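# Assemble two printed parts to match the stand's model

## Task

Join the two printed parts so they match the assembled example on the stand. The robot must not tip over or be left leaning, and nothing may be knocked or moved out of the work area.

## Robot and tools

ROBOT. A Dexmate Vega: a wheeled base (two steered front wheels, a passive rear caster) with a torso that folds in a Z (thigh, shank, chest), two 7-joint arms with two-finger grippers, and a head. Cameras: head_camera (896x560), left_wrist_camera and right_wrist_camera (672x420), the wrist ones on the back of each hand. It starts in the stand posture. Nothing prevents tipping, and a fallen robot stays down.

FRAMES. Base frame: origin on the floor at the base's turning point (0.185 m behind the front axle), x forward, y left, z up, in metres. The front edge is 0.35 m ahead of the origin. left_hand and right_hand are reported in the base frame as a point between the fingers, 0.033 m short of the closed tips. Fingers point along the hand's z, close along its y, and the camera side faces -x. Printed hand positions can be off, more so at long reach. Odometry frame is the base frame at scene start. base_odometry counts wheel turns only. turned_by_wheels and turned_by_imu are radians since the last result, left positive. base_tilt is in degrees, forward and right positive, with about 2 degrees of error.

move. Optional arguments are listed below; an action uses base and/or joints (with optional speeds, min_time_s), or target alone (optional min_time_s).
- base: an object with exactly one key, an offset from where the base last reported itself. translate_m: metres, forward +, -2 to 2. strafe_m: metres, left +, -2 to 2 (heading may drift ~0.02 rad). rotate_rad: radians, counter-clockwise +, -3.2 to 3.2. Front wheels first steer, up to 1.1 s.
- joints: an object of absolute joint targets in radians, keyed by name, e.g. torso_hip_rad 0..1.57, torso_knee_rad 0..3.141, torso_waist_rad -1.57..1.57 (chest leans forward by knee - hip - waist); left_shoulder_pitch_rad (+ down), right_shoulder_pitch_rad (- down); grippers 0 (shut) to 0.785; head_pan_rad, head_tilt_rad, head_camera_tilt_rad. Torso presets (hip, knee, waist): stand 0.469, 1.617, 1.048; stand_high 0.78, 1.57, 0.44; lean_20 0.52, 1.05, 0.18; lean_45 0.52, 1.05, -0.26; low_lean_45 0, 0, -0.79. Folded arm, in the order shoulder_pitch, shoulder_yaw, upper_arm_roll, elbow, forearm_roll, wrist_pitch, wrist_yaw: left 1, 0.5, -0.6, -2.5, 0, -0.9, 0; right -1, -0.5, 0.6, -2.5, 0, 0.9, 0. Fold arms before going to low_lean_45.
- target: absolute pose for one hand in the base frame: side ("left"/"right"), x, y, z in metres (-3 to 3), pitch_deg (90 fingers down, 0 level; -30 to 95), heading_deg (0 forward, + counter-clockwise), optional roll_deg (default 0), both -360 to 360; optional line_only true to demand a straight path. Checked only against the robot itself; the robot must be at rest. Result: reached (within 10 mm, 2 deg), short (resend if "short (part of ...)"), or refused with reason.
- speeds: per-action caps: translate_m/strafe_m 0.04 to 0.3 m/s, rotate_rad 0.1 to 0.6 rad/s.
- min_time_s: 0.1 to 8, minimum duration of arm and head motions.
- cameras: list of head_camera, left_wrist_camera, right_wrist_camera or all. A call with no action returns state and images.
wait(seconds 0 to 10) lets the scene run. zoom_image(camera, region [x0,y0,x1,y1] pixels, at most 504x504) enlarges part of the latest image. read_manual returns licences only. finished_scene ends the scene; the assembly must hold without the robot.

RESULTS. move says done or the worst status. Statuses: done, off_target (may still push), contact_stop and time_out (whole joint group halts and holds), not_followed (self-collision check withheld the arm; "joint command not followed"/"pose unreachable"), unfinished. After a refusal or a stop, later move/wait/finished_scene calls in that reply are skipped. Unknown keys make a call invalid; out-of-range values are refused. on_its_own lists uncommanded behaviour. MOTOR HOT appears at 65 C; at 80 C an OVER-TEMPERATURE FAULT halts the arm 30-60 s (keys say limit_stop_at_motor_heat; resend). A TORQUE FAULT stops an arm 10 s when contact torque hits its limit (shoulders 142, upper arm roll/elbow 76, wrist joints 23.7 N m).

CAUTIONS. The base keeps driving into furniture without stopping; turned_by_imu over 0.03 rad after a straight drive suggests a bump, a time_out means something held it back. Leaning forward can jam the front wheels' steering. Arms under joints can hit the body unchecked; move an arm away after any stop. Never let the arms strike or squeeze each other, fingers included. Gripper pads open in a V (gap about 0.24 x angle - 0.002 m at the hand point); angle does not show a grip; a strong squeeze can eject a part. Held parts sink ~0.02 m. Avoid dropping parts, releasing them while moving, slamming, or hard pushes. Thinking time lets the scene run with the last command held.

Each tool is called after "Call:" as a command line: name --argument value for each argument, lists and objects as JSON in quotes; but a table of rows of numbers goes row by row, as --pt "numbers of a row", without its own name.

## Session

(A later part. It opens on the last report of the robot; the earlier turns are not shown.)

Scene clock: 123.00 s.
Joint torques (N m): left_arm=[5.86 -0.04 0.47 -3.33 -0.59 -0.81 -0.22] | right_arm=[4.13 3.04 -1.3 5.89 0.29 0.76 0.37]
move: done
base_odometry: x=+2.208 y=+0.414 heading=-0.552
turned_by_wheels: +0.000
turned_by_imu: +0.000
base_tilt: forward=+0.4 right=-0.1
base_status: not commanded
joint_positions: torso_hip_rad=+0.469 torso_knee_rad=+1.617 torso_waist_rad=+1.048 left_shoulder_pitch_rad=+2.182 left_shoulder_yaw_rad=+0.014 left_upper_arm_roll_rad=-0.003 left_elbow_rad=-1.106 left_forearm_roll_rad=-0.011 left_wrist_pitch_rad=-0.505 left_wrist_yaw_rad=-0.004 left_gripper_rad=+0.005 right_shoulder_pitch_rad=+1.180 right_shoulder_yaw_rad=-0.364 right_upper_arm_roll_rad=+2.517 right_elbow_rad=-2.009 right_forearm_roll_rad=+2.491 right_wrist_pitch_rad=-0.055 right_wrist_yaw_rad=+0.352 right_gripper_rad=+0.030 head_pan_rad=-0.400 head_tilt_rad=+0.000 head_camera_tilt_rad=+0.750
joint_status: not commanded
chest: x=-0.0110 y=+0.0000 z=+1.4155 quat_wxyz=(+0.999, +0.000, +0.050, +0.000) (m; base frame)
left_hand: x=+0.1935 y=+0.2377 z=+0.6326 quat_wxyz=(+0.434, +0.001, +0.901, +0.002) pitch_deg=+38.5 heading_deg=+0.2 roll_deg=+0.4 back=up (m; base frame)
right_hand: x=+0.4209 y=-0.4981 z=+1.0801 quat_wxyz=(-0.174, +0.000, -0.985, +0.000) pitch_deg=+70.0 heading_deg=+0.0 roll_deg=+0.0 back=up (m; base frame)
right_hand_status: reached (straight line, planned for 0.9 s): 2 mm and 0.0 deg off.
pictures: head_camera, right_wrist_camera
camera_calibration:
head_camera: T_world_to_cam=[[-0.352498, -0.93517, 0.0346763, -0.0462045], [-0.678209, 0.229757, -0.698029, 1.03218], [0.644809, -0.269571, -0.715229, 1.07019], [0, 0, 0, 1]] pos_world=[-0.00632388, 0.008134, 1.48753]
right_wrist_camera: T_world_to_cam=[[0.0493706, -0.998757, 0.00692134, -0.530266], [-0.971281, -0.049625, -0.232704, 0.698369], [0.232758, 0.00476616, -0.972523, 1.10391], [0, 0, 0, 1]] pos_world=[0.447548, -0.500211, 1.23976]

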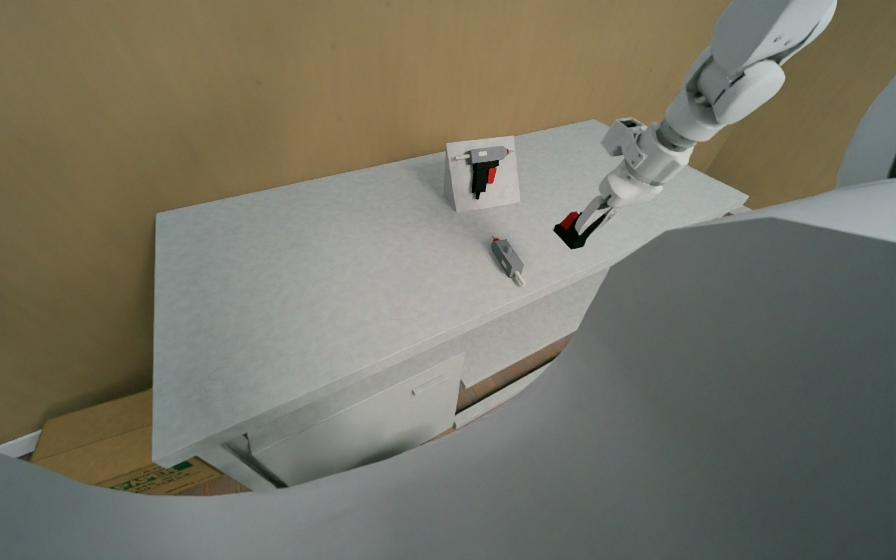

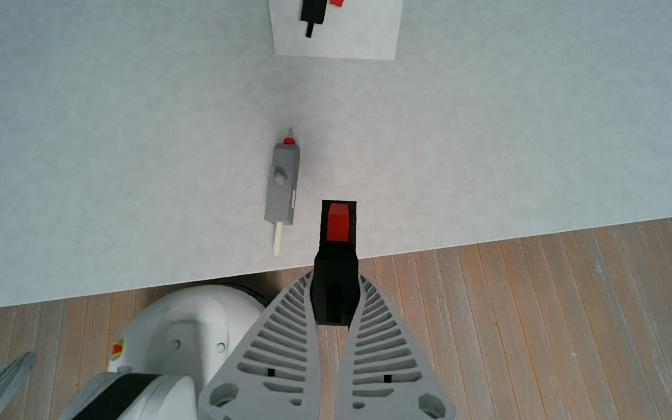

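Call:
move --target '{"side":"right","x":0.509,"y":-0.411,"z":1.05,"pitch_deg":70,"heading_deg":0,"line_only":true}' --cameras '["head_camera","right_wrist_camera"]'

Call:
zoom_image --camera "right_wrist_camera" --region '[245, 115, 425, 340]'

Call:
zoom_image --camera "head_camera" --region '[460, 190, 600, 310]'

Scene clock: 126.33 s.
Joint torques (N m): left_arm=[4.38 -0.59 -0.95 -5.72 0.12 -2.2 -0.18] | right_arm=[7.46 6.6 2.67 4.81 0.38 -0.07 -0.29]
move: done
base_odometry: x=+2.208 y=+0.414 heading=-0.552
turned_by_wheels: +0.000
turned_by_imu: -0.001
base_tilt: forward=+0.4 right=-0.1
base_status: not commanded
joint_positions: torso_hip_rad=+0.469 torso_knee_rad=+1.617 torso_waist_rad=+1.048 left_shoulder_pitch_rad=+2.182 left_shoulder_yaw_rad=+0.014 left_upper_arm_roll_rad=-0.003 left_elbow_rad=-1.106 left_forearm_roll_rad=-0.011 left_wrist_pitch_rad=-0.505 left_wrist_yaw_rad=-0.004 left_gripper_rad=+0.005 right_shoulder_pitch_rad=+0.999 right_shoulder_yaw_rad=-0.292 right_upper_arm_roll_rad=+2.814 right_elbow_rad=-1.870 right_forearm_roll_rad=+2.724 right_wrist_pitch_rad=-0.157 right_wrist_yaw_rad=+0.213 right_gripper_rad=+0.030 head_pan_rad=-0.400 head_tilt_rad=+0.000 head_camera_tilt_rad=+0.750
joint_status: not commanded
chest: x=-0.0110 y=+0.0000 z=+1.4155 quat_wxyz=(+0.999, +0.000, +0.050, +0.000) (m; base frame)
left_hand: x=+0.1935 y=+0.2377 z=+0.6326 quat_wxyz=(+0.434, +0.001, +0.901, +0.002) pitch_deg=+38.5 heading_deg=+0.2 roll_deg=+0.4 back=up (m; base frame)
right_hand: x=+0.5077 y=-0.4127 z=+1.0505 quat_wxyz=(-0.174, +0.000, -0.985, +0.000) pitch_deg=+70.0 heading_deg=-0.1 roll_deg=-0.1 back=up (m; base frame)
right_hand_status: reached (straight line, planned for 1.3 s): 2 mm and 0.0 deg off.
pictures: head_camera, right_wrist_camera
camera_calibration:
head_camera: T_world_to_cam=[[-0.352498, -0.93517, 0.0346763, -0.0462045], [-0.678209, 0.229757, -0.698029, 1.03218], [0.644809, -0.269571, -0.715229, 1.07019], [0, 0, 0, 1]] pos_world=[-0.00632388, 0.008134, 1.48753]
right_wrist_camera: T_world_to_cam=[[0.0492733, -0.998756, 0.00770485, -0.449852], [-0.971359, -0.0497142, -0.232358, 0.779739], [0.232452, 0.00396487, -0.9726, 1.05451], [0, 0, 0, 1]] pos_world=[0.534449, -0.41471, 1.21026]

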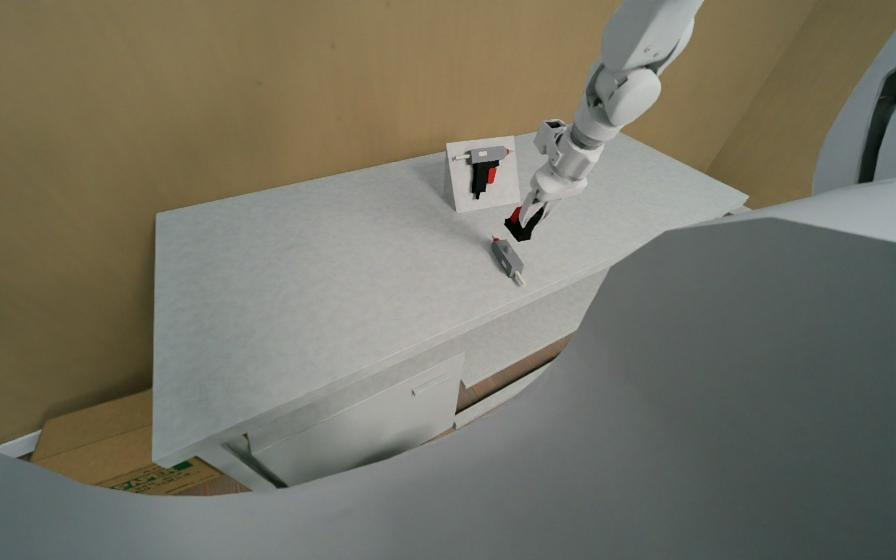

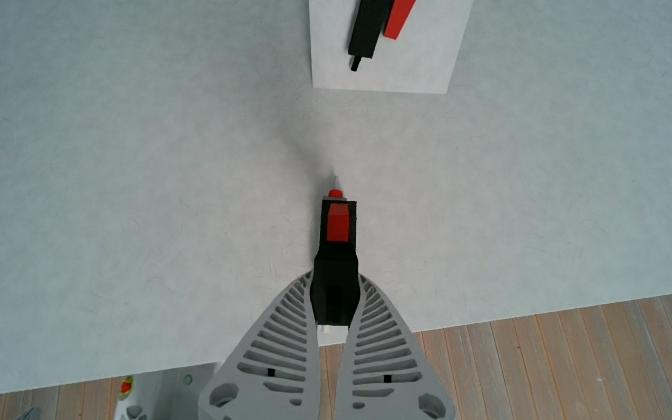

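Scaled by 2.240 from the camera's 672x420 image, which has a finer 960x600 frame.

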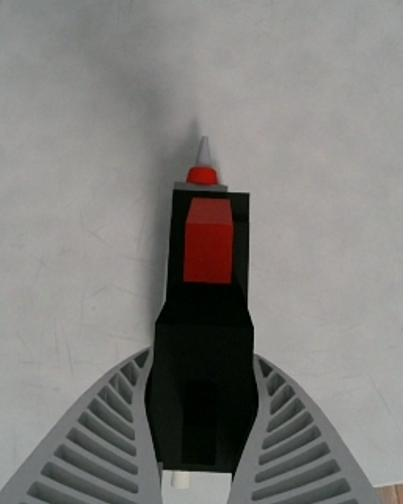

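Scaled by 3.600 from the camera's 896x560 image, which has a finer 960x600 frame.

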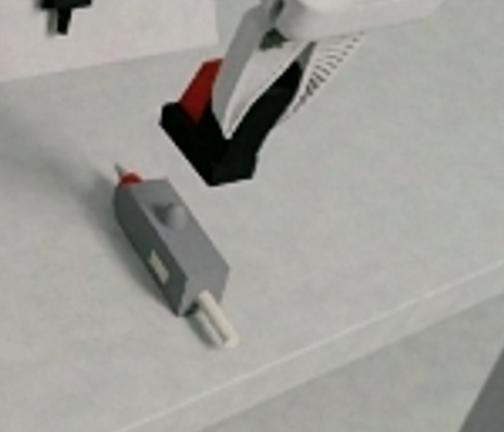

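Call:
move --target '{"side":"right","x":0.51,"y":-0.406,"z":1.02,"pitch_deg":70,"heading_deg":0,"line_only":true}' --cameras '["head_camera","right_wrist_camera"]'

Call:
zoom_image --camera "right_wrist_camera" --region '[245, 115, 425, 340]'

Call:
zoom_image --camera "head_camera" --region '[470, 200, 570, 300]'

Scene clock: 128.23 s.
Joint torques (N m): left_arm=[6.22 -1.22 -1.88 -5.8 0.23 -0.49 0.27] | right_arm=[8.43 2.23 3.71 5.51 0.28 1.01 -0.06]
move: done
base_odometry: x=+2.208 y=+0.414 heading=-0.552
turned_by_wheels: +0.000
turned_by_imu: +0.000
base_tilt: forward=+0.4 right=-0.2
base_status: not commanded
joint_positions: torso_hip_rad=+0.469 torso_knee_rad=+1.617 torso_waist_rad=+1.048 left_shoulder_pitch_rad=+2.182 left_shoulder_yaw_rad=+0.014 left_upper_arm_roll_rad=-0.003 left_elbow_rad=-1.106 left_forearm_roll_rad=-0.011 left_wrist_pitch_rad=-0.505 left_wrist_yaw_rad=-0.004 left_gripper_rad=+0.005 right_shoulder_pitch_rad=+0.928 right_shoulder_yaw_rad=-0.307 right_upper_arm_roll_rad=+2.841 right_elbow_rad=-1.862 right_forearm_roll_rad=+2.735 right_wrist_pitch_rad=-0.103 right_wrist_yaw_rad=+0.185 right_gripper_rad=+0.030 head_pan_rad=-0.400 head_tilt_rad=+0.000 head_camera_tilt_rad=+0.750
joint_status: not commanded
chest: x=-0.0110 y=+0.0000 z=+1.4155 quat_wxyz=(+0.999, +0.000, +0.050, +0.000) (m; base frame)
left_hand: x=+0.1935 y=+0.2377 z=+0.6326 quat_wxyz=(+0.434, +0.001, +0.901, +0.002) pitch_deg=+38.5 heading_deg=+0.2 roll_deg=+0.4 back=up (m; base frame)
right_hand: x=+0.5097 y=-0.4064 z=+1.0217 quat_wxyz=(-0.173, +0.000, -0.985, +0.000) pitch_deg=+70.0 heading_deg=+0.0 roll_deg=+0.0 back=up (m; base frame)
right_hand_status: reached (straight line, planned for 0.6 s): 2 mm and 0.0 deg off.
pictures: head_camera, right_wrist_camera
camera_calibration:
head_camera: T_world_to_cam=[[-0.352498, -0.93517, 0.0346763, -0.0462045], [-0.678209, 0.229757, -0.698029, 1.03218], [0.644809, -0.269571, -0.715229, 1.07019], [0, 0, 0, 1]] pos_world=[-0.00632388, 0.008134, 1.48753]
right_wrist_camera: T_world_to_cam=[[0.0494702, -0.998749, 0.00732144, -0.443187], [-0.971445, -0.0498183, -0.231976, 0.774851], [0.23205, 0.00436352, -0.972694, 1.0265], [0, 0, 0, 1]] pos_world=[0.536449, -0.40851, 1.18146]

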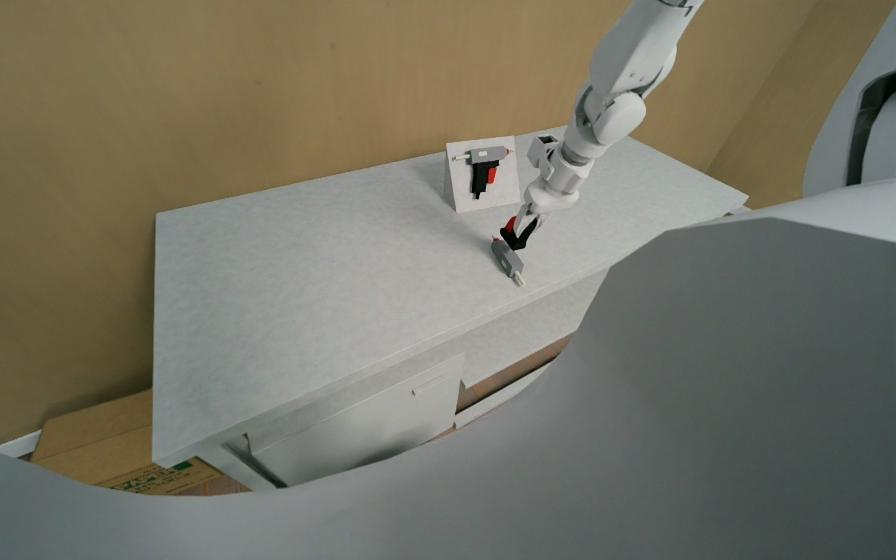

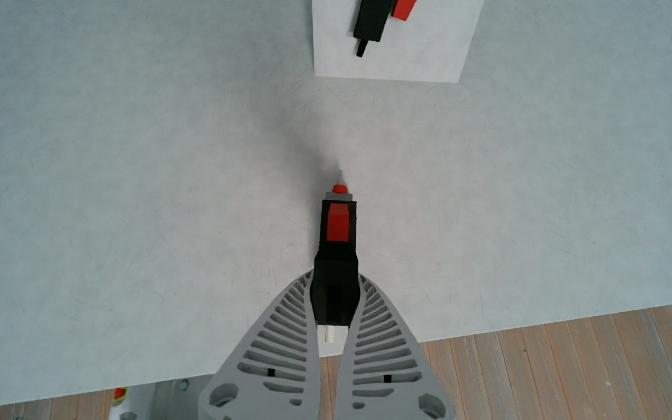

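Scaled by 2.240 from the camera's 672x420 image, which has a finer 960x600 frame.

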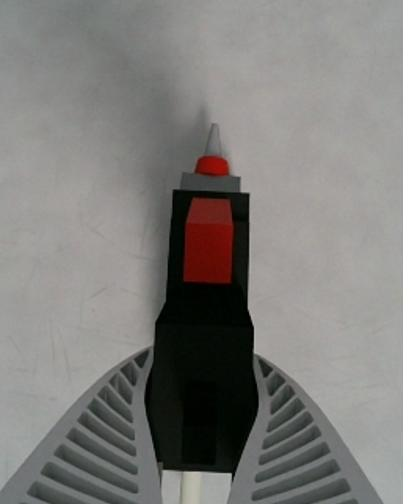

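Scaled by 5.040 from the camera's 896x560 image, which has a finer 960x600 frame.

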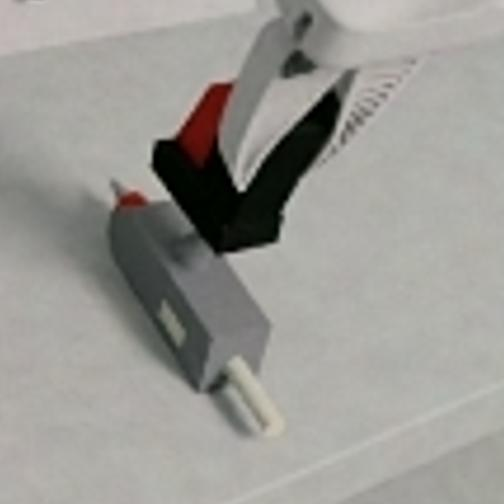

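Call:
move --target '{"side":"right","x":0.508,"y":-0.405,"z":1.004,"pitch_deg":70,"heading_deg":-1,"line_only":true}' --cameras '["head_camera","right_wrist_camera"]'

Call:
zoom_image --camera "right_wrist_camera" --region '[245, 115, 425, 340]'

Call:
zoom_image --camera "head_camera" --region '[470, 200, 570, 300]'

Scene clock: 129.97 s.
Joint torques (N m): left_arm=[4.72 -0.61 1.35 -5.25 0.41 -0.58 0.35] | right_arm=[10.47 4.04 5.02 1.87 0.97 0.54 0.15]
move: done
base_odometry: x=+2.208 y=+0.414 heading=-0.552
turned_by_wheels: +0.000
turned_by_imu: +0.000
base_tilt: forward=+0.4 right=-0.1
base_status: not commanded
joint_positions: torso_hip_rad=+0.469 torso_knee_rad=+1.617 torso_waist_rad=+1.048 left_shoulder_pitch_rad=+2.182 left_shoulder_yaw_rad=+0.014 left_upper_arm_roll_rad=-0.003 left_elbow_rad=-1.106 left_forearm_roll_rad=-0.011 left_wrist_pitch_rad=-0.505 left_wrist_yaw_rad=-0.004 left_gripper_rad=+0.005 right_shoulder_pitch_rad=+0.892 right_shoulder_yaw_rad=-0.318 right_upper_arm_roll_rad=+2.854 right_elbow_rad=-1.864 right_forearm_roll_rad=+2.751 right_wrist_pitch_rad=-0.071 right_wrist_yaw_rad=+0.163 right_gripper_rad=+0.030 head_pan_rad=-0.400 head_tilt_rad=+0.000 head_camera_tilt_rad=+0.750
joint_status: not commanded
chest: x=-0.0110 y=+0.0000 z=+1.4155 quat_wxyz=(+0.999, +0.000, +0.050, +0.000) (m; base frame)
left_hand: x=+0.1935 y=+0.2377 z=+0.6326 quat_wxyz=(+0.434, +0.001, +0.901, +0.002) pitch_deg=+38.5 heading_deg=+0.2 roll_deg=+0.4 back=up (m; base frame)
right_hand: x=+0.5083 y=-0.4053 z=+1.0060 quat_wxyz=(-0.174, -0.008, -0.985, +0.001) pitch_deg=+70.0 heading_deg=-0.9 roll_deg=+0.0 back=up (m; base frame)
right_hand_status: reached (straight line, planned for 0.4 s): 2 mm and 0.1 deg off.
pictures: head_camera, right_wrist_camera
camera_calibration:
head_camera: T_world_to_cam=[[-0.352498, -0.93517, 0.0346763, -0.0462045], [-0.678209, 0.229757, -0.698029, 1.03218], [0.644809, -0.269571, -0.715229, 1.07019], [0, 0, 0, 1]] pos_world=[-0.00632388, 0.008134, 1.48753]
right_wrist_camera: T_world_to_cam=[[0.0339713, -0.999395, 0.00744071, -0.434327], [-0.97201, -0.0347703, -0.232351, 0.776637], [0.232469, 0.000660815, -0.972604, 1.00964], [0, 0, 0, 1]] pos_world=[0.534944, -0.407728, 1.16566]

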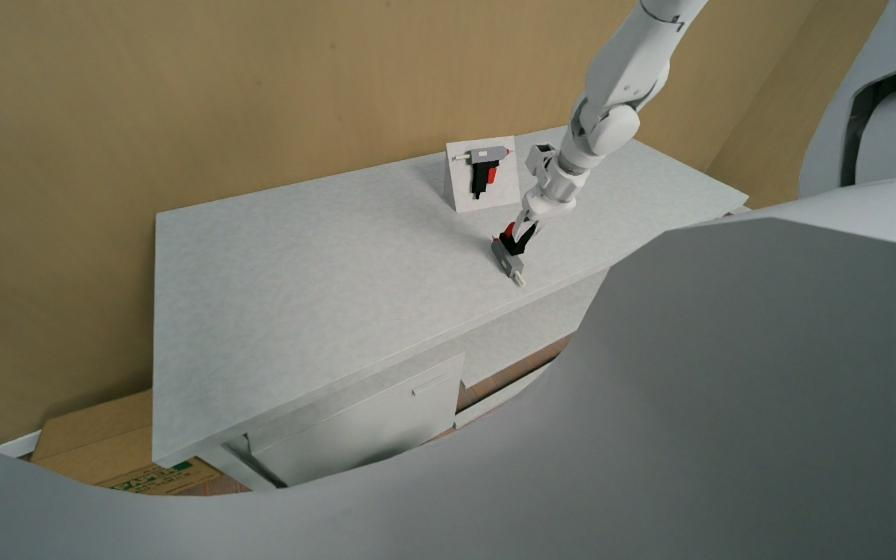

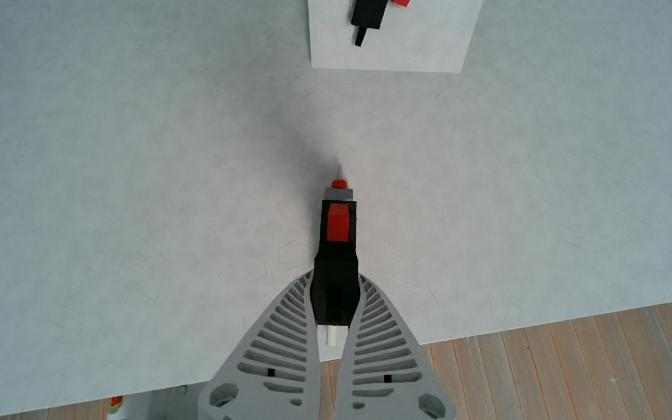

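Scaled by 2.240 from the camera's 672x420 image, which has a finer 960x600 frame.

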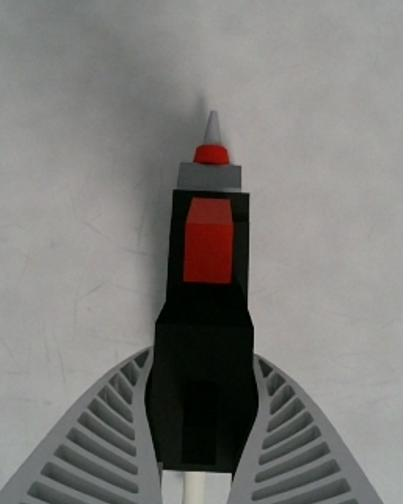

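Scaled by 5.040 from the camera's 896x560 image, which has a finer 960x600 frame.

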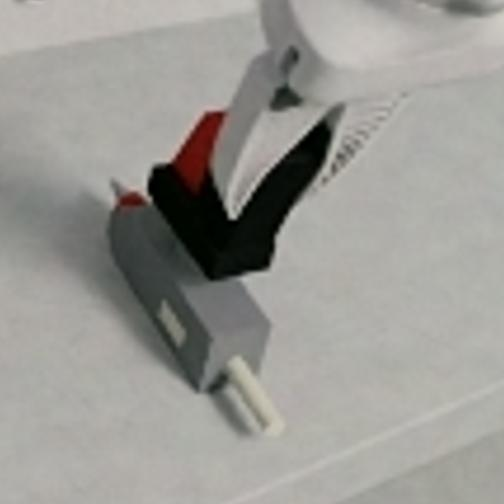

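Call:
move --target '{"side":"right","x":0.504,"y":-0.405,"z":0.992,"pitch_deg":70,"heading_deg":-1,"line_only":true}' --cameras '["head_camera","right_wrist_camera"]'

Call:
zoom_image --camera "right_wrist_camera" --region '[245, 115, 425, 340]'

Call:
zoom_image --camera "head_camera" --region '[470, 200, 570, 300]'

Scene clock: 132.27 s.
Joint torques (N m): left_arm=[5.76 2.15 -4.83 -4.63 -0.64 -0.76 -0.17] | right_arm=[10.55 2.71 6.15 1.03 -0.23 1.33 -0.22]
move: done
base_odometry: x=+2.208 y=+0.414 heading=-0.552
turned_by_wheels: +0.000
turned_by_imu: +0.000
base_tilt: forward=+0.4 right=-0.1
base_status: not commanded
joint_positions: torso_hip_rad=+0.469 torso_knee_rad=+1.617 torso_waist_rad=+1.048 left_shoulder_pitch_rad=+2.182 left_shoulder_yaw_rad=+0.014 left_upper_arm_roll_rad=-0.003 left_elbow_rad=-1.106 left_forearm_roll_rad=-0.011 left_wrist_pitch_rad=-0.505 left_wrist_yaw_rad=-0.004 left_gripper_rad=+0.005 right_shoulder_pitch_rad=+0.866 right_shoulder_yaw_rad=-0.328 right_upper_arm_roll_rad=+2.857 right_elbow_rad=-1.871 right_forearm_roll_rad=+2.750 right_wrist_pitch_rad=-0.039 right_wrist_yaw_rad=+0.153 right_gripper_rad=+0.030 head_pan_rad=-0.400 head_tilt_rad=+0.000 head_camera_tilt_rad=+0.750
joint_status: not commanded
chest: x=-0.0110 y=+0.0000 z=+1.4155 quat_wxyz=(+0.999, +0.000, +0.050, +0.000) (m; base frame)
left_hand: x=+0.1935 y=+0.2377 z=+0.6326 quat_wxyz=(+0.434, +0.001, +0.901, +0.002) pitch_deg=+38.5 heading_deg=+0.2 roll_deg=+0.4 back=up (m; base frame)
right_hand: x=+0.5046 y=-0.4052 z=+0.9937 quat_wxyz=(-0.174, -0.009, -0.985, +0.002) pitch_deg=+70.0 heading_deg=-1.0 roll_deg=+0.0 back=up (m; base frame)
right_hand_status: reached (straight line, planned for 0.4 s): 2 mm and 0.0 deg off.
pictures: head_camera, right_wrist_camera
camera_calibration:
head_camera: T_world_to_cam=[[-0.352498, -0.93517, 0.0346763, -0.0462045], [-0.678209, 0.229757, -0.698029, 1.03218], [0.644809, -0.269571, -0.715229, 1.07019], [0, 0, 0, 1]] pos_world=[-0.00632388, 0.008134, 1.48753]
right_wrist_camera: T_world_to_cam=[[0.0318114, -0.999466, 0.00741317, -0.432963], [-0.97206, -0.0326632, -0.232448, 0.771202], [0.232566, 0.000188436, -0.972581, 0.998363], [0, 0, 0, 1]] pos_world=[0.531243, -0.40773, 1.15346]

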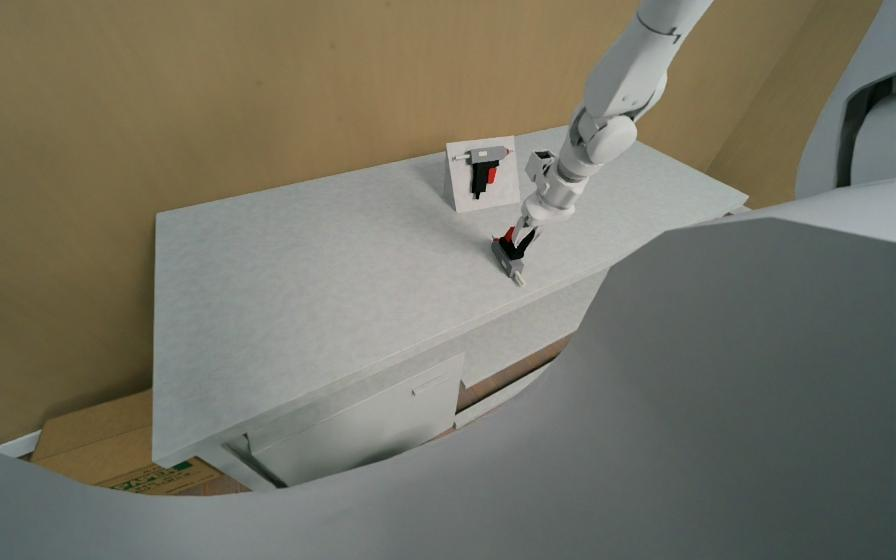

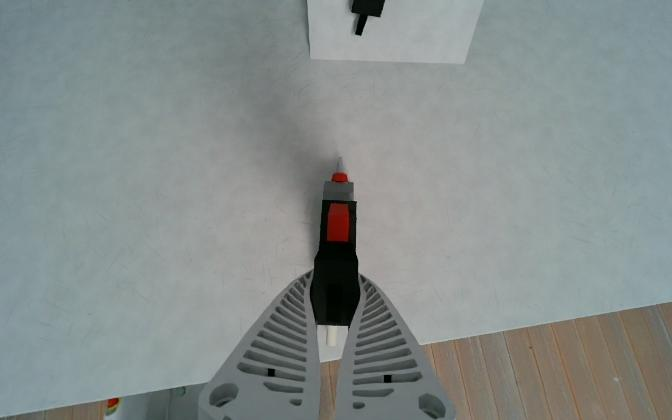

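Scaled by 2.240 from the camera's 672x420 image, which has a finer 960x600 frame.

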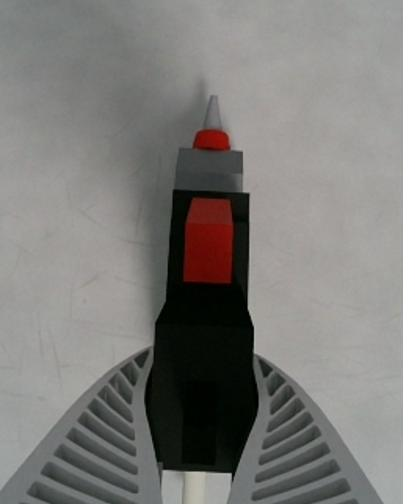

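Scaled by 5.040 from the camera's 896x560 image, which has a finer 960x600 frame.

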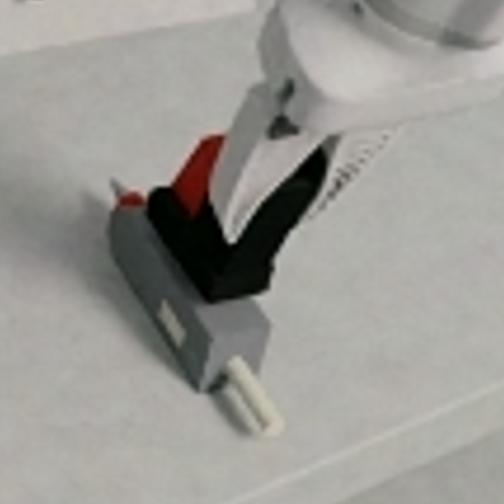

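Call:
move --target '{"side":"right","x":0.504,"y":-0.405,"z":0.981,"pitch_deg":70,"heading_deg":-1,"line_only":true}' --cameras '["head_camera","right_wrist_camera"]'

Call:
zoom_image --camera "right_wrist_camera" --region '[245, 115, 425, 340]'

Call:
zoom_image --camera "head_camera" --region '[470, 200, 570, 300]'

Scene clock: 134.17 s.
Joint torques (N m): left_arm=[5.53 -2.62 0.38 -3.82 -0.37 -1.72 0.5] | right_arm=[4.06 1.37 4.12 1.62 0.33 0.55 -0.6]
move: done
base_odometry: x=+2.208 y=+0.414 heading=-0.553
turned_by_wheels: +0.000
turned_by_imu: -0.001
base_tilt: forward=+0.4 right=-0.1
base_status: not commanded
joint_positions: torso_hip_rad=+0.469 torso_knee_rad=+1.617 torso_waist_rad=+1.048 left_shoulder_pitch_rad=+2.182 left_shoulder_yaw_rad=+0.014 left_upper_arm_roll_rad=-0.003 left_elbow_rad=-1.106 left_forearm_roll_rad=-0.011 left_wrist_pitch_rad=-0.505 left_wrist_yaw_rad=-0.004 left_gripper_rad=+0.005 right_shoulder_pitch_rad=+0.835 right_shoulder_yaw_rad=-0.336 right_upper_arm_roll_rad=+2.864 right_elbow_rad=-1.863 right_forearm_roll_rad=+2.749 right_wrist_pitch_rad=-0.016 right_wrist_yaw_rad=+0.147 right_gripper_rad=+0.030 head_pan_rad=-0.400 head_tilt_rad=+0.000 head_camera_tilt_rad=+0.750
joint_status: not commanded
chest: x=-0.0114 y=+0.0000 z=+1.4155 quat_wxyz=(+0.999, +0.000, +0.050, +0.000) (m; base frame)
left_hand: x=+0.1934 y=+0.2377 z=+0.6327 quat_wxyz=(+0.435, +0.001, +0.901, +0.002) pitch_deg=+38.5 heading_deg=+0.2 roll_deg=+0.4 back=up (m; base frame)
right_hand: x=+0.5040 y=-0.4051 z=+0.9822 quat_wxyz=(-0.174, -0.009, -0.985, +0.002) pitch_deg=+70.0 heading_deg=-1.0 roll_deg=+0.0 back=up (m; base frame)
right_hand_status: reached (straight line, planned for 0.4 s): 1 mm and 0.0 deg off.
pictures: head_camera, right_wrist_camera
camera_calibration:
head_camera: T_world_to_cam=[[-0.352511, -0.935171, 0.034528, -0.0461249], [-0.677948, 0.229769, -0.698279, 1.03228], [0.645076, -0.269559, -0.714993, 1.0701], [0, 0, 0, 1]] pos_world=[-0.0067237, 0.00813401, 1.48753]
right_wrist_camera: T_world_to_cam=[[0.0318326, -0.999466, 0.00733676, -0.43268], [-0.971913, -0.0326659, -0.233064, 0.768475], [0.233179, 0.000288361, -0.972434, 0.98689], [0, 0, 0, 1]] pos_world=[0.530542, -0.40763, 1.14196]

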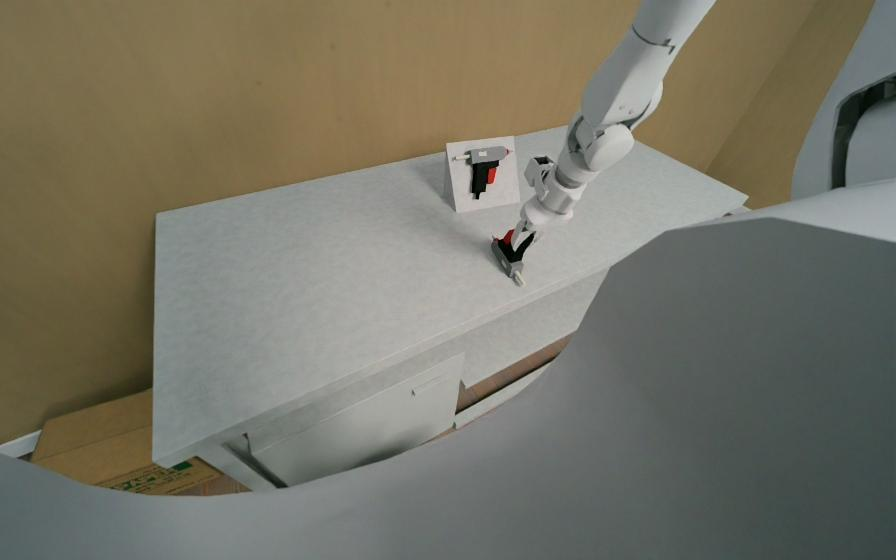

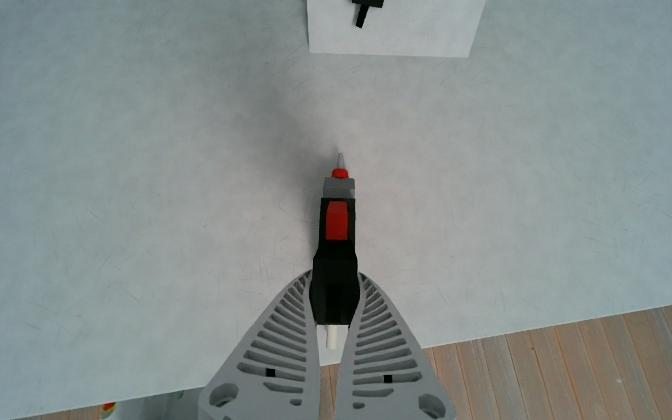

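Scaled by 2.240 from the camera's 672x420 image, which has a finer 960x600 frame.

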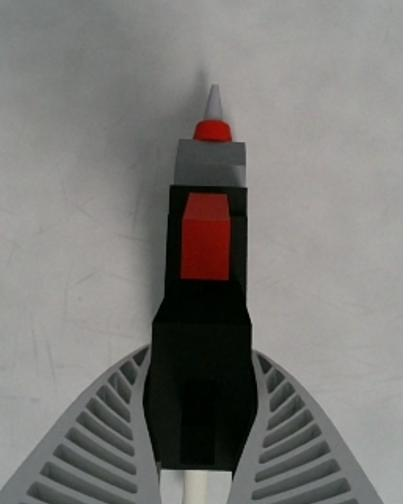

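Scaled by 5.040 from the camera's 896x560 image, which has a finer 960x600 frame.

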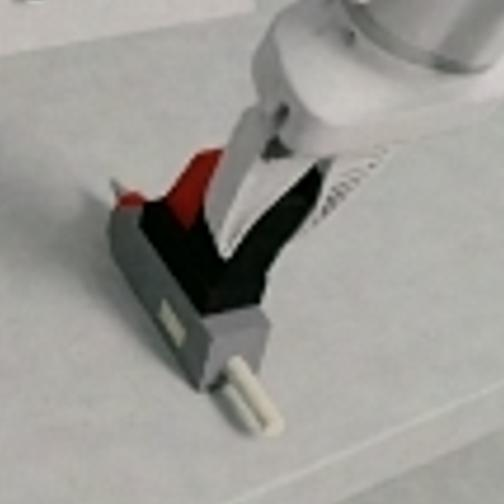

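Call:
zoom_image --camera "head_camera" --region '[485, 225, 535, 290]'

Scaled by 7.754 from the camera's 896x560 image, which has a finer 960x600 frame.

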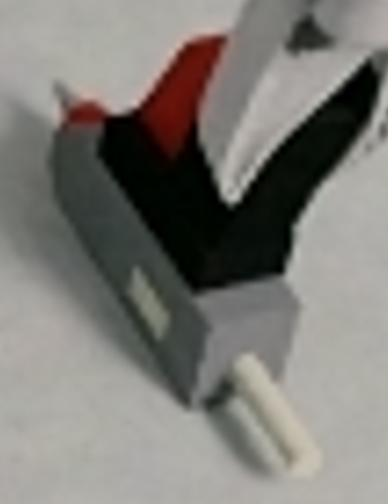

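Call:
move --target '{"side":"right","x":0.504,"y":-0.405,"z":0.974,"pitch_deg":70,"heading_deg":-1,"line_only":true}' --cameras '["head_camera","right_wrist_camera"]'

Call:
zoom_image --camera "head_camera" --region '[485, 225, 535, 290]'

Call:
zoom_image --camera "right_wrist_camera" --region '[245, 115, 425, 340]'

Scene clock: 135.50 s.
Joint torques (N m): left_arm=[6.7 -0.59 2.82 -4.9 0.06 -2.14 -0.51] | right_arm=[-3.26 -1.2 3.34 2.04 0.07 -0.43 -1.33]
move: done
base_odometry: x=+2.208 y=+0.414 heading=-0.553
turned_by_wheels: +0.000
turned_by_imu: +0.000
base_tilt: forward=+0.4 right=-0.1
base_status: not commanded
joint_positions: torso_hip_rad=+0.469 torso_knee_rad=+1.617 torso_waist_rad=+1.048 left_shoulder_pitch_rad=+2.182 left_shoulder_yaw_rad=+0.014 left_upper_arm_roll_rad=-0.003 left_elbow_rad=-1.106 left_forearm_roll_rad=-0.011 left_wrist_pitch_rad=-0.505 left_wrist_yaw_rad=-0.004 left_gripper_rad=+0.005 right_shoulder_pitch_rad=+0.817 right_shoulder_yaw_rad=-0.340 right_upper_arm_roll_rad=+2.868 right_elbow_rad=-1.856 right_forearm_roll_rad=+2.750 right_wrist_pitch_rad=-0.006 right_wrist_yaw_rad=+0.145 right_gripper_rad=+0.030 head_pan_rad=-0.400 head_tilt_rad=+0.000 head_camera_tilt_rad=+0.750
joint_status: not commanded
chest: x=-0.0117 y=+0.0000 z=+1.4155 quat_wxyz=(+0.999, +0.000, +0.050, +0.000) (m; base frame)
left_hand: x=+0.1934 y=+0.2377 z=+0.6328 quat_wxyz=(+0.435, +0.001, +0.901, +0.002) pitch_deg=+38.5 heading_deg=+0.2 roll_deg=+0.4 back=up (m; base frame)
right_hand: x=+0.5041 y=-0.4052 z=+0.9761 quat_wxyz=(-0.174, -0.009, -0.985, +0.002) pitch_deg=+69.9 heading_deg=-1.0 roll_deg=+0.0 back=up (m; base frame)
right_hand_status: reached (straight line, planned for 0.3 s): 2 mm and 0.1 deg off.
pictures: head_camera, right_wrist_camera
camera_calibration:
head_camera: T_world_to_cam=[[-0.352528, -0.935168, 0.0344278, -0.0460817], [-0.677696, 0.229754, -0.698528, 1.03245], [0.64533, -0.269582, -0.714754, 1.06994], [0, 0, 0, 1]] pos_world=[-0.00702349, 0.00813398, 1.48753]
right_wrist_camera: T_world_to_cam=[[0.0319955, -0.99946, 0.00750261, -0.432907], [-0.97176, -0.0328628, -0.233672, 0.767582], [0.233793, 0.000185725, -0.972286, 0.980425], [0, 0, 0, 1]] pos_world=[0.53054, -0.40763, 1.13586]

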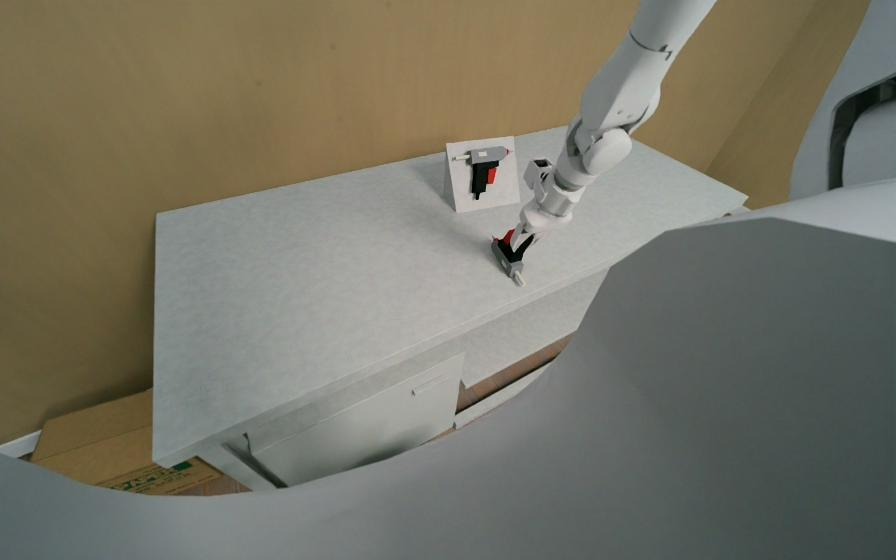

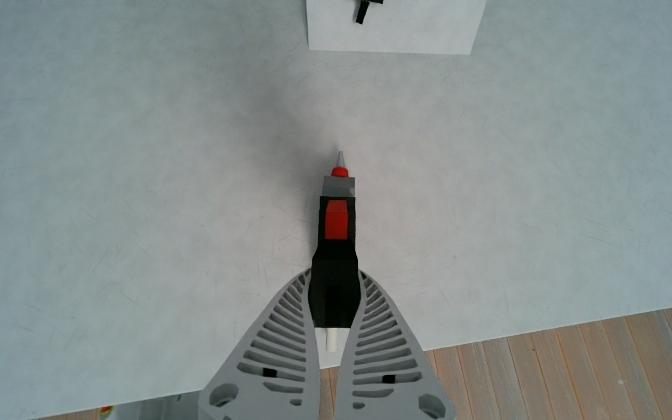

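Scaled by 7.754 from the camera's 896x560 image, which has a finer 960x600 frame.

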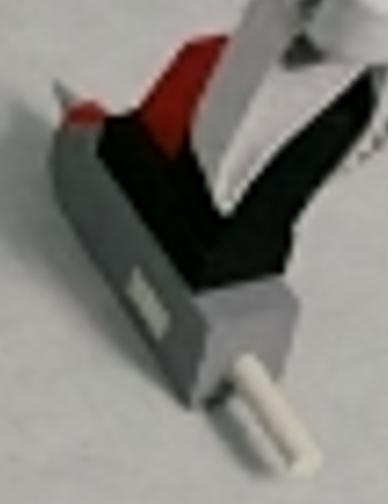

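Scaled by 2.240 from the camera's 672x420 image, which has a finer 960x600 frame.

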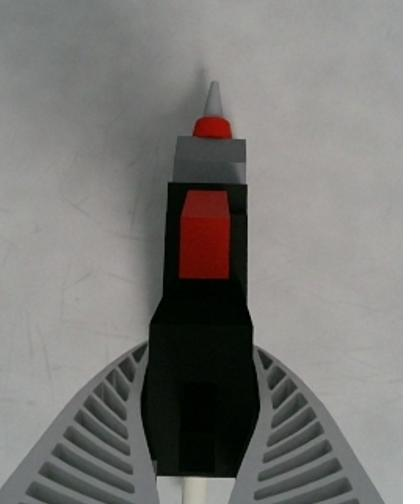

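Call:
move --target '{"side":"right","x":0.504,"y":-0.405,"z":0.984,"pitch_deg":70,"heading_deg":-1,"line_only":true}'

Call:
move --joints '{"right_gripper_rad":0.3}' --min_time_s 1.5

Call:
move --target '{"side":"right","x":0.455,"y":-0.405,"z":1.12,"pitch_deg":70,"heading_deg":-1,"line_only":true}' --cameras '["head_camera","right_wrist_camera"]'

Call:
zoom_image --camera "head_camera" --region '[460, 200, 560, 300]'

Call:
zoom_image --camera "right_wrist_camera" --region '[245, 80, 425, 305]'

Scene clock: 136.70 s.
Joint torques (N m): left_arm=[5.53 1.7 0.43 -6.21 -0.78 -1.28 0.36] | right_arm=[19.7 6.86 -2.1 0.08 1.1 0.54 0.25]
move: done
base_odometry: x=+2.208 y=+0.414 heading=-0.553
turned_by_wheels: +0.000
turned_by_imu: +0.000
base_tilt: forward=+0.4 right=-0.1
base_status: not commanded
joint_positions: torso_hip_rad=+0.469 torso_knee_rad=+1.617 torso_waist_rad=+1.048 left_shoulder_pitch_rad=+2.182 left_shoulder_yaw_rad=+0.014 left_upper_arm_roll_rad=-0.003 left_elbow_rad=-1.106 left_forearm_roll_rad=-0.011 left_wrist_pitch_rad=-0.505 left_wrist_yaw_rad=-0.004 left_gripper_rad=+0.005 right_shoulder_pitch_rad=+0.834 right_shoulder_yaw_rad=-0.336 right_upper_arm_roll_rad=+2.864 right_elbow_rad=-1.862 right_forearm_roll_rad=+2.750 right_wrist_pitch_rad=-0.018 right_wrist_yaw_rad=+0.148 right_gripper_rad=+0.030 head_pan_rad=-0.400 head_tilt_rad=+0.000 head_camera_tilt_rad=+0.750
joint_status: not commanded
chest: x=-0.0113 y=+0.0000 z=+1.4155 quat_wxyz=(+0.999, +0.000, +0.050, +0.000) (m; base frame)
left_hand: x=+0.1934 y=+0.2377 z=+0.6327 quat_wxyz=(+0.435, +0.001, +0.901, +0.002) pitch_deg=+38.5 heading_deg=+0.2 roll_deg=+0.4 back=up (m; base frame)
right_hand: x=+0.5041 y=-0.4049 z=+0.9821 quat_wxyz=(-0.173, -0.009, -0.985, +0.001) pitch_deg=+70.0 heading_deg=-1.0 roll_deg=+0.0 back=up (m; base frame)
right_hand_status: reached (straight line, planned for 0.3 s): 2 mm and 0.0 deg off.
pictures: none

Scene clock: 137.50 s.
Joint torques (N m): left_arm=[6.24 -0.89 -0.23 -4.89 -0.27 -2.74 0.18] | right_arm=[18.91 8.62 -2.11 1.62 0.77 -0.15 -0.04]
move: done
base_odometry: x=+2.208 y=+0.414 heading=-0.553
turned_by_wheels: +0.000
turned_by_imu: +0.000
base_tilt: forward=+0.4 right=-0.1
base_status: not commanded
joint_positions: torso_hip_rad=+0.469 torso_knee_rad=+1.617 torso_waist_rad=+1.048 left_shoulder_pitch_rad=+2.182 left_shoulder_yaw_rad=+0.014 left_upper_arm_roll_rad=-0.003 left_elbow_rad=-1.106 left_forearm_roll_rad=-0.011 left_wrist_pitch_rad=-0.505 left_wrist_yaw_rad=-0.004 left_gripper_rad=+0.005 right_shoulder_pitch_rad=+0.838 right_shoulder_yaw_rad=-0.335 right_upper_arm_roll_rad=+2.863 right_elbow_rad=-1.863 right_forearm_roll_rad=+2.750 right_wrist_pitch_rad=-0.021 right_wrist_yaw_rad=+0.148 right_gripper_rad=+0.300 head_pan_rad=-0.400 head_tilt_rad=+0.000 head_camera_tilt_rad=+0.750
joint_status: all done
chest: x=-0.0113 y=+0.0000 z=+1.4155 quat_wxyz=(+0.999, +0.000, +0.050, +0.000) (m; base frame)
left_hand: x=+0.1934 y=+0.2377 z=+0.6327 quat_wxyz=(+0.435, +0.001, +0.901, +0.002) pitch_deg=+38.5 heading_deg=+0.2 roll_deg=+0.4 back=up (m; base frame)
right_hand: x=+0.5041 y=-0.4049 z=+0.9834 quat_wxyz=(-0.173, -0.009, -0.985, +0.001) pitch_deg=+70.0 heading_deg=-1.0 roll_deg=+0.0 back=up (m; base frame)
pictures: none

Scene clock: 140.57 s.
Joint torques (N m): left_arm=[7.78 -3.38 -1.52 -5.33 -1.09 -0.79 -0.03] | right_arm=[16.76 7.81 0.54 2.02 0.13 0.52 -0.05]
move: done
base_odometry: x=+2.208 y=+0.414 heading=-0.553
turned_by_wheels: +0.000
turned_by_imu: -0.001
base_tilt: forward=+0.4 right=-0.1
base_status: not commanded
joint_positions: torso_hip_rad=+0.469 torso_knee_rad=+1.617 torso_waist_rad=+1.048 left_shoulder_pitch_rad=+2.182 left_shoulder_yaw_rad=+0.014 left_upper_arm_roll_rad=-0.003 left_elbow_rad=-1.106 left_forearm_roll_rad=-0.011 left_wrist_pitch_rad=-0.505 left_wrist_yaw_rad=-0.004 left_gripper_rad=+0.005 right_shoulder_pitch_rad=+1.270 right_shoulder_yaw_rad=-0.229 right_upper_arm_roll_rad=+2.743 right_elbow_rad=-2.087 right_forearm_roll_rad=+2.707 right_wrist_pitch_rad=-0.212 right_wrist_yaw_rad=+0.215 right_gripper_rad=+0.300 head_pan_rad=-0.400 head_tilt_rad=+0.000 head_camera_tilt_rad=+0.750
joint_status: not commanded
chest: x=-0.0113 y=+0.0000 z=+1.4155 quat_wxyz=(+0.999, +0.000, +0.050, +0.000) (m; base frame)
left_hand: x=+0.1934 y=+0.2377 z=+0.6327 quat_wxyz=(+0.435, +0.001, +0.901, +0.002) pitch_deg=+38.5 heading_deg=+0.2 roll_deg=+0.4 back=up (m; base frame)
right_hand: x=+0.4557 y=-0.4049 z=+1.1187 quat_wxyz=(-0.174, -0.008, -0.985, +0.001) pitch_deg=+70.0 heading_deg=-1.0 roll_deg=+0.0 back=up (m; base frame)
right_hand_status: reached (straight line, planned for 1.7 s): 2 mm and 0.0 deg off.
pictures: head_camera, right_wrist_camera
camera_calibration:
head_camera: T_world_to_cam=[[-0.35251, -0.935169, 0.0345769, -0.0461625], [-0.678004, 0.229756, -0.698229, 1.03228], [0.645017, -0.269576, -0.715039, 1.07011], [0, 0, 0, 1]] pos_world=[-0.00662372, 0.00813399, 1.48753]
right_wrist_camera: T_world_to_cam=[[0.0322737, -0.999453, 0.00721759, -0.432001], [-0.972068, -0.0330674, -0.23236, 0.752437], [0.232471, 0.000483129, -0.972603, 1.13141], [0, 0, 0, 1]] pos_world=[0.482343, -0.40743, 1.27836]

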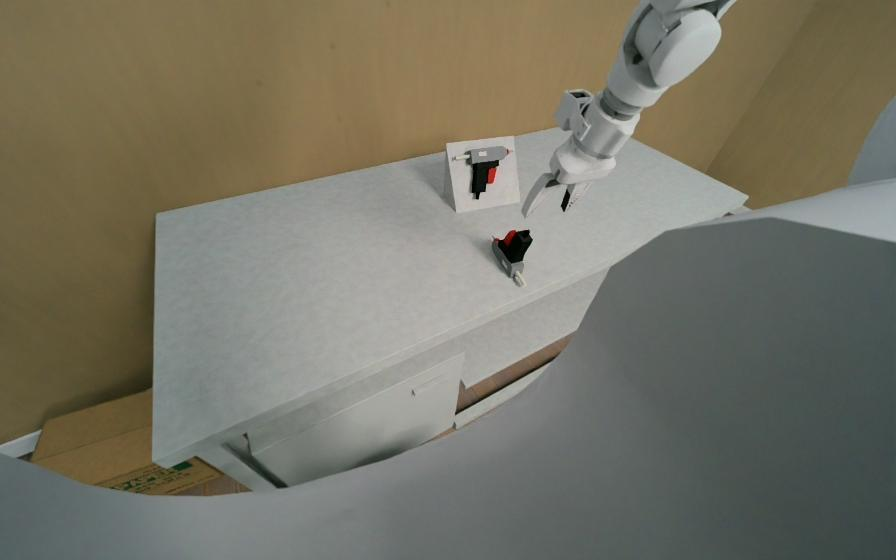

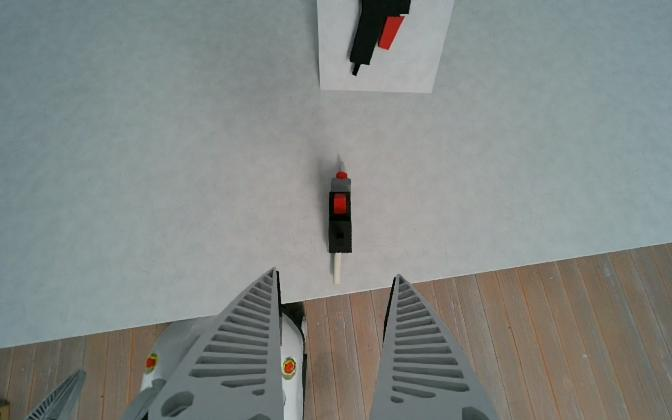

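Scaled by 5.040 from the camera's 896x560 image, which has a finer 960x600 frame.

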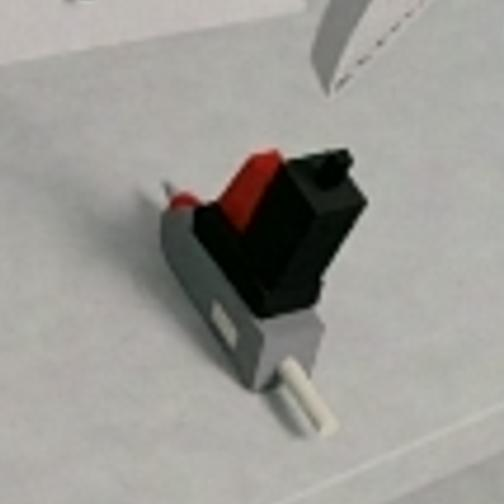

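Scaled by 2.240 from the camera's 672x420 image, which has a finer 960x600 frame.

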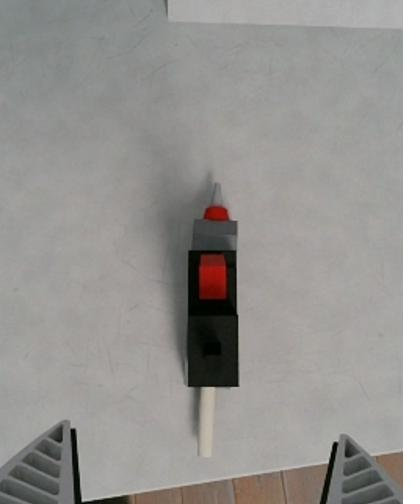

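Call:
finished_scene

The scene is finished: the task was done.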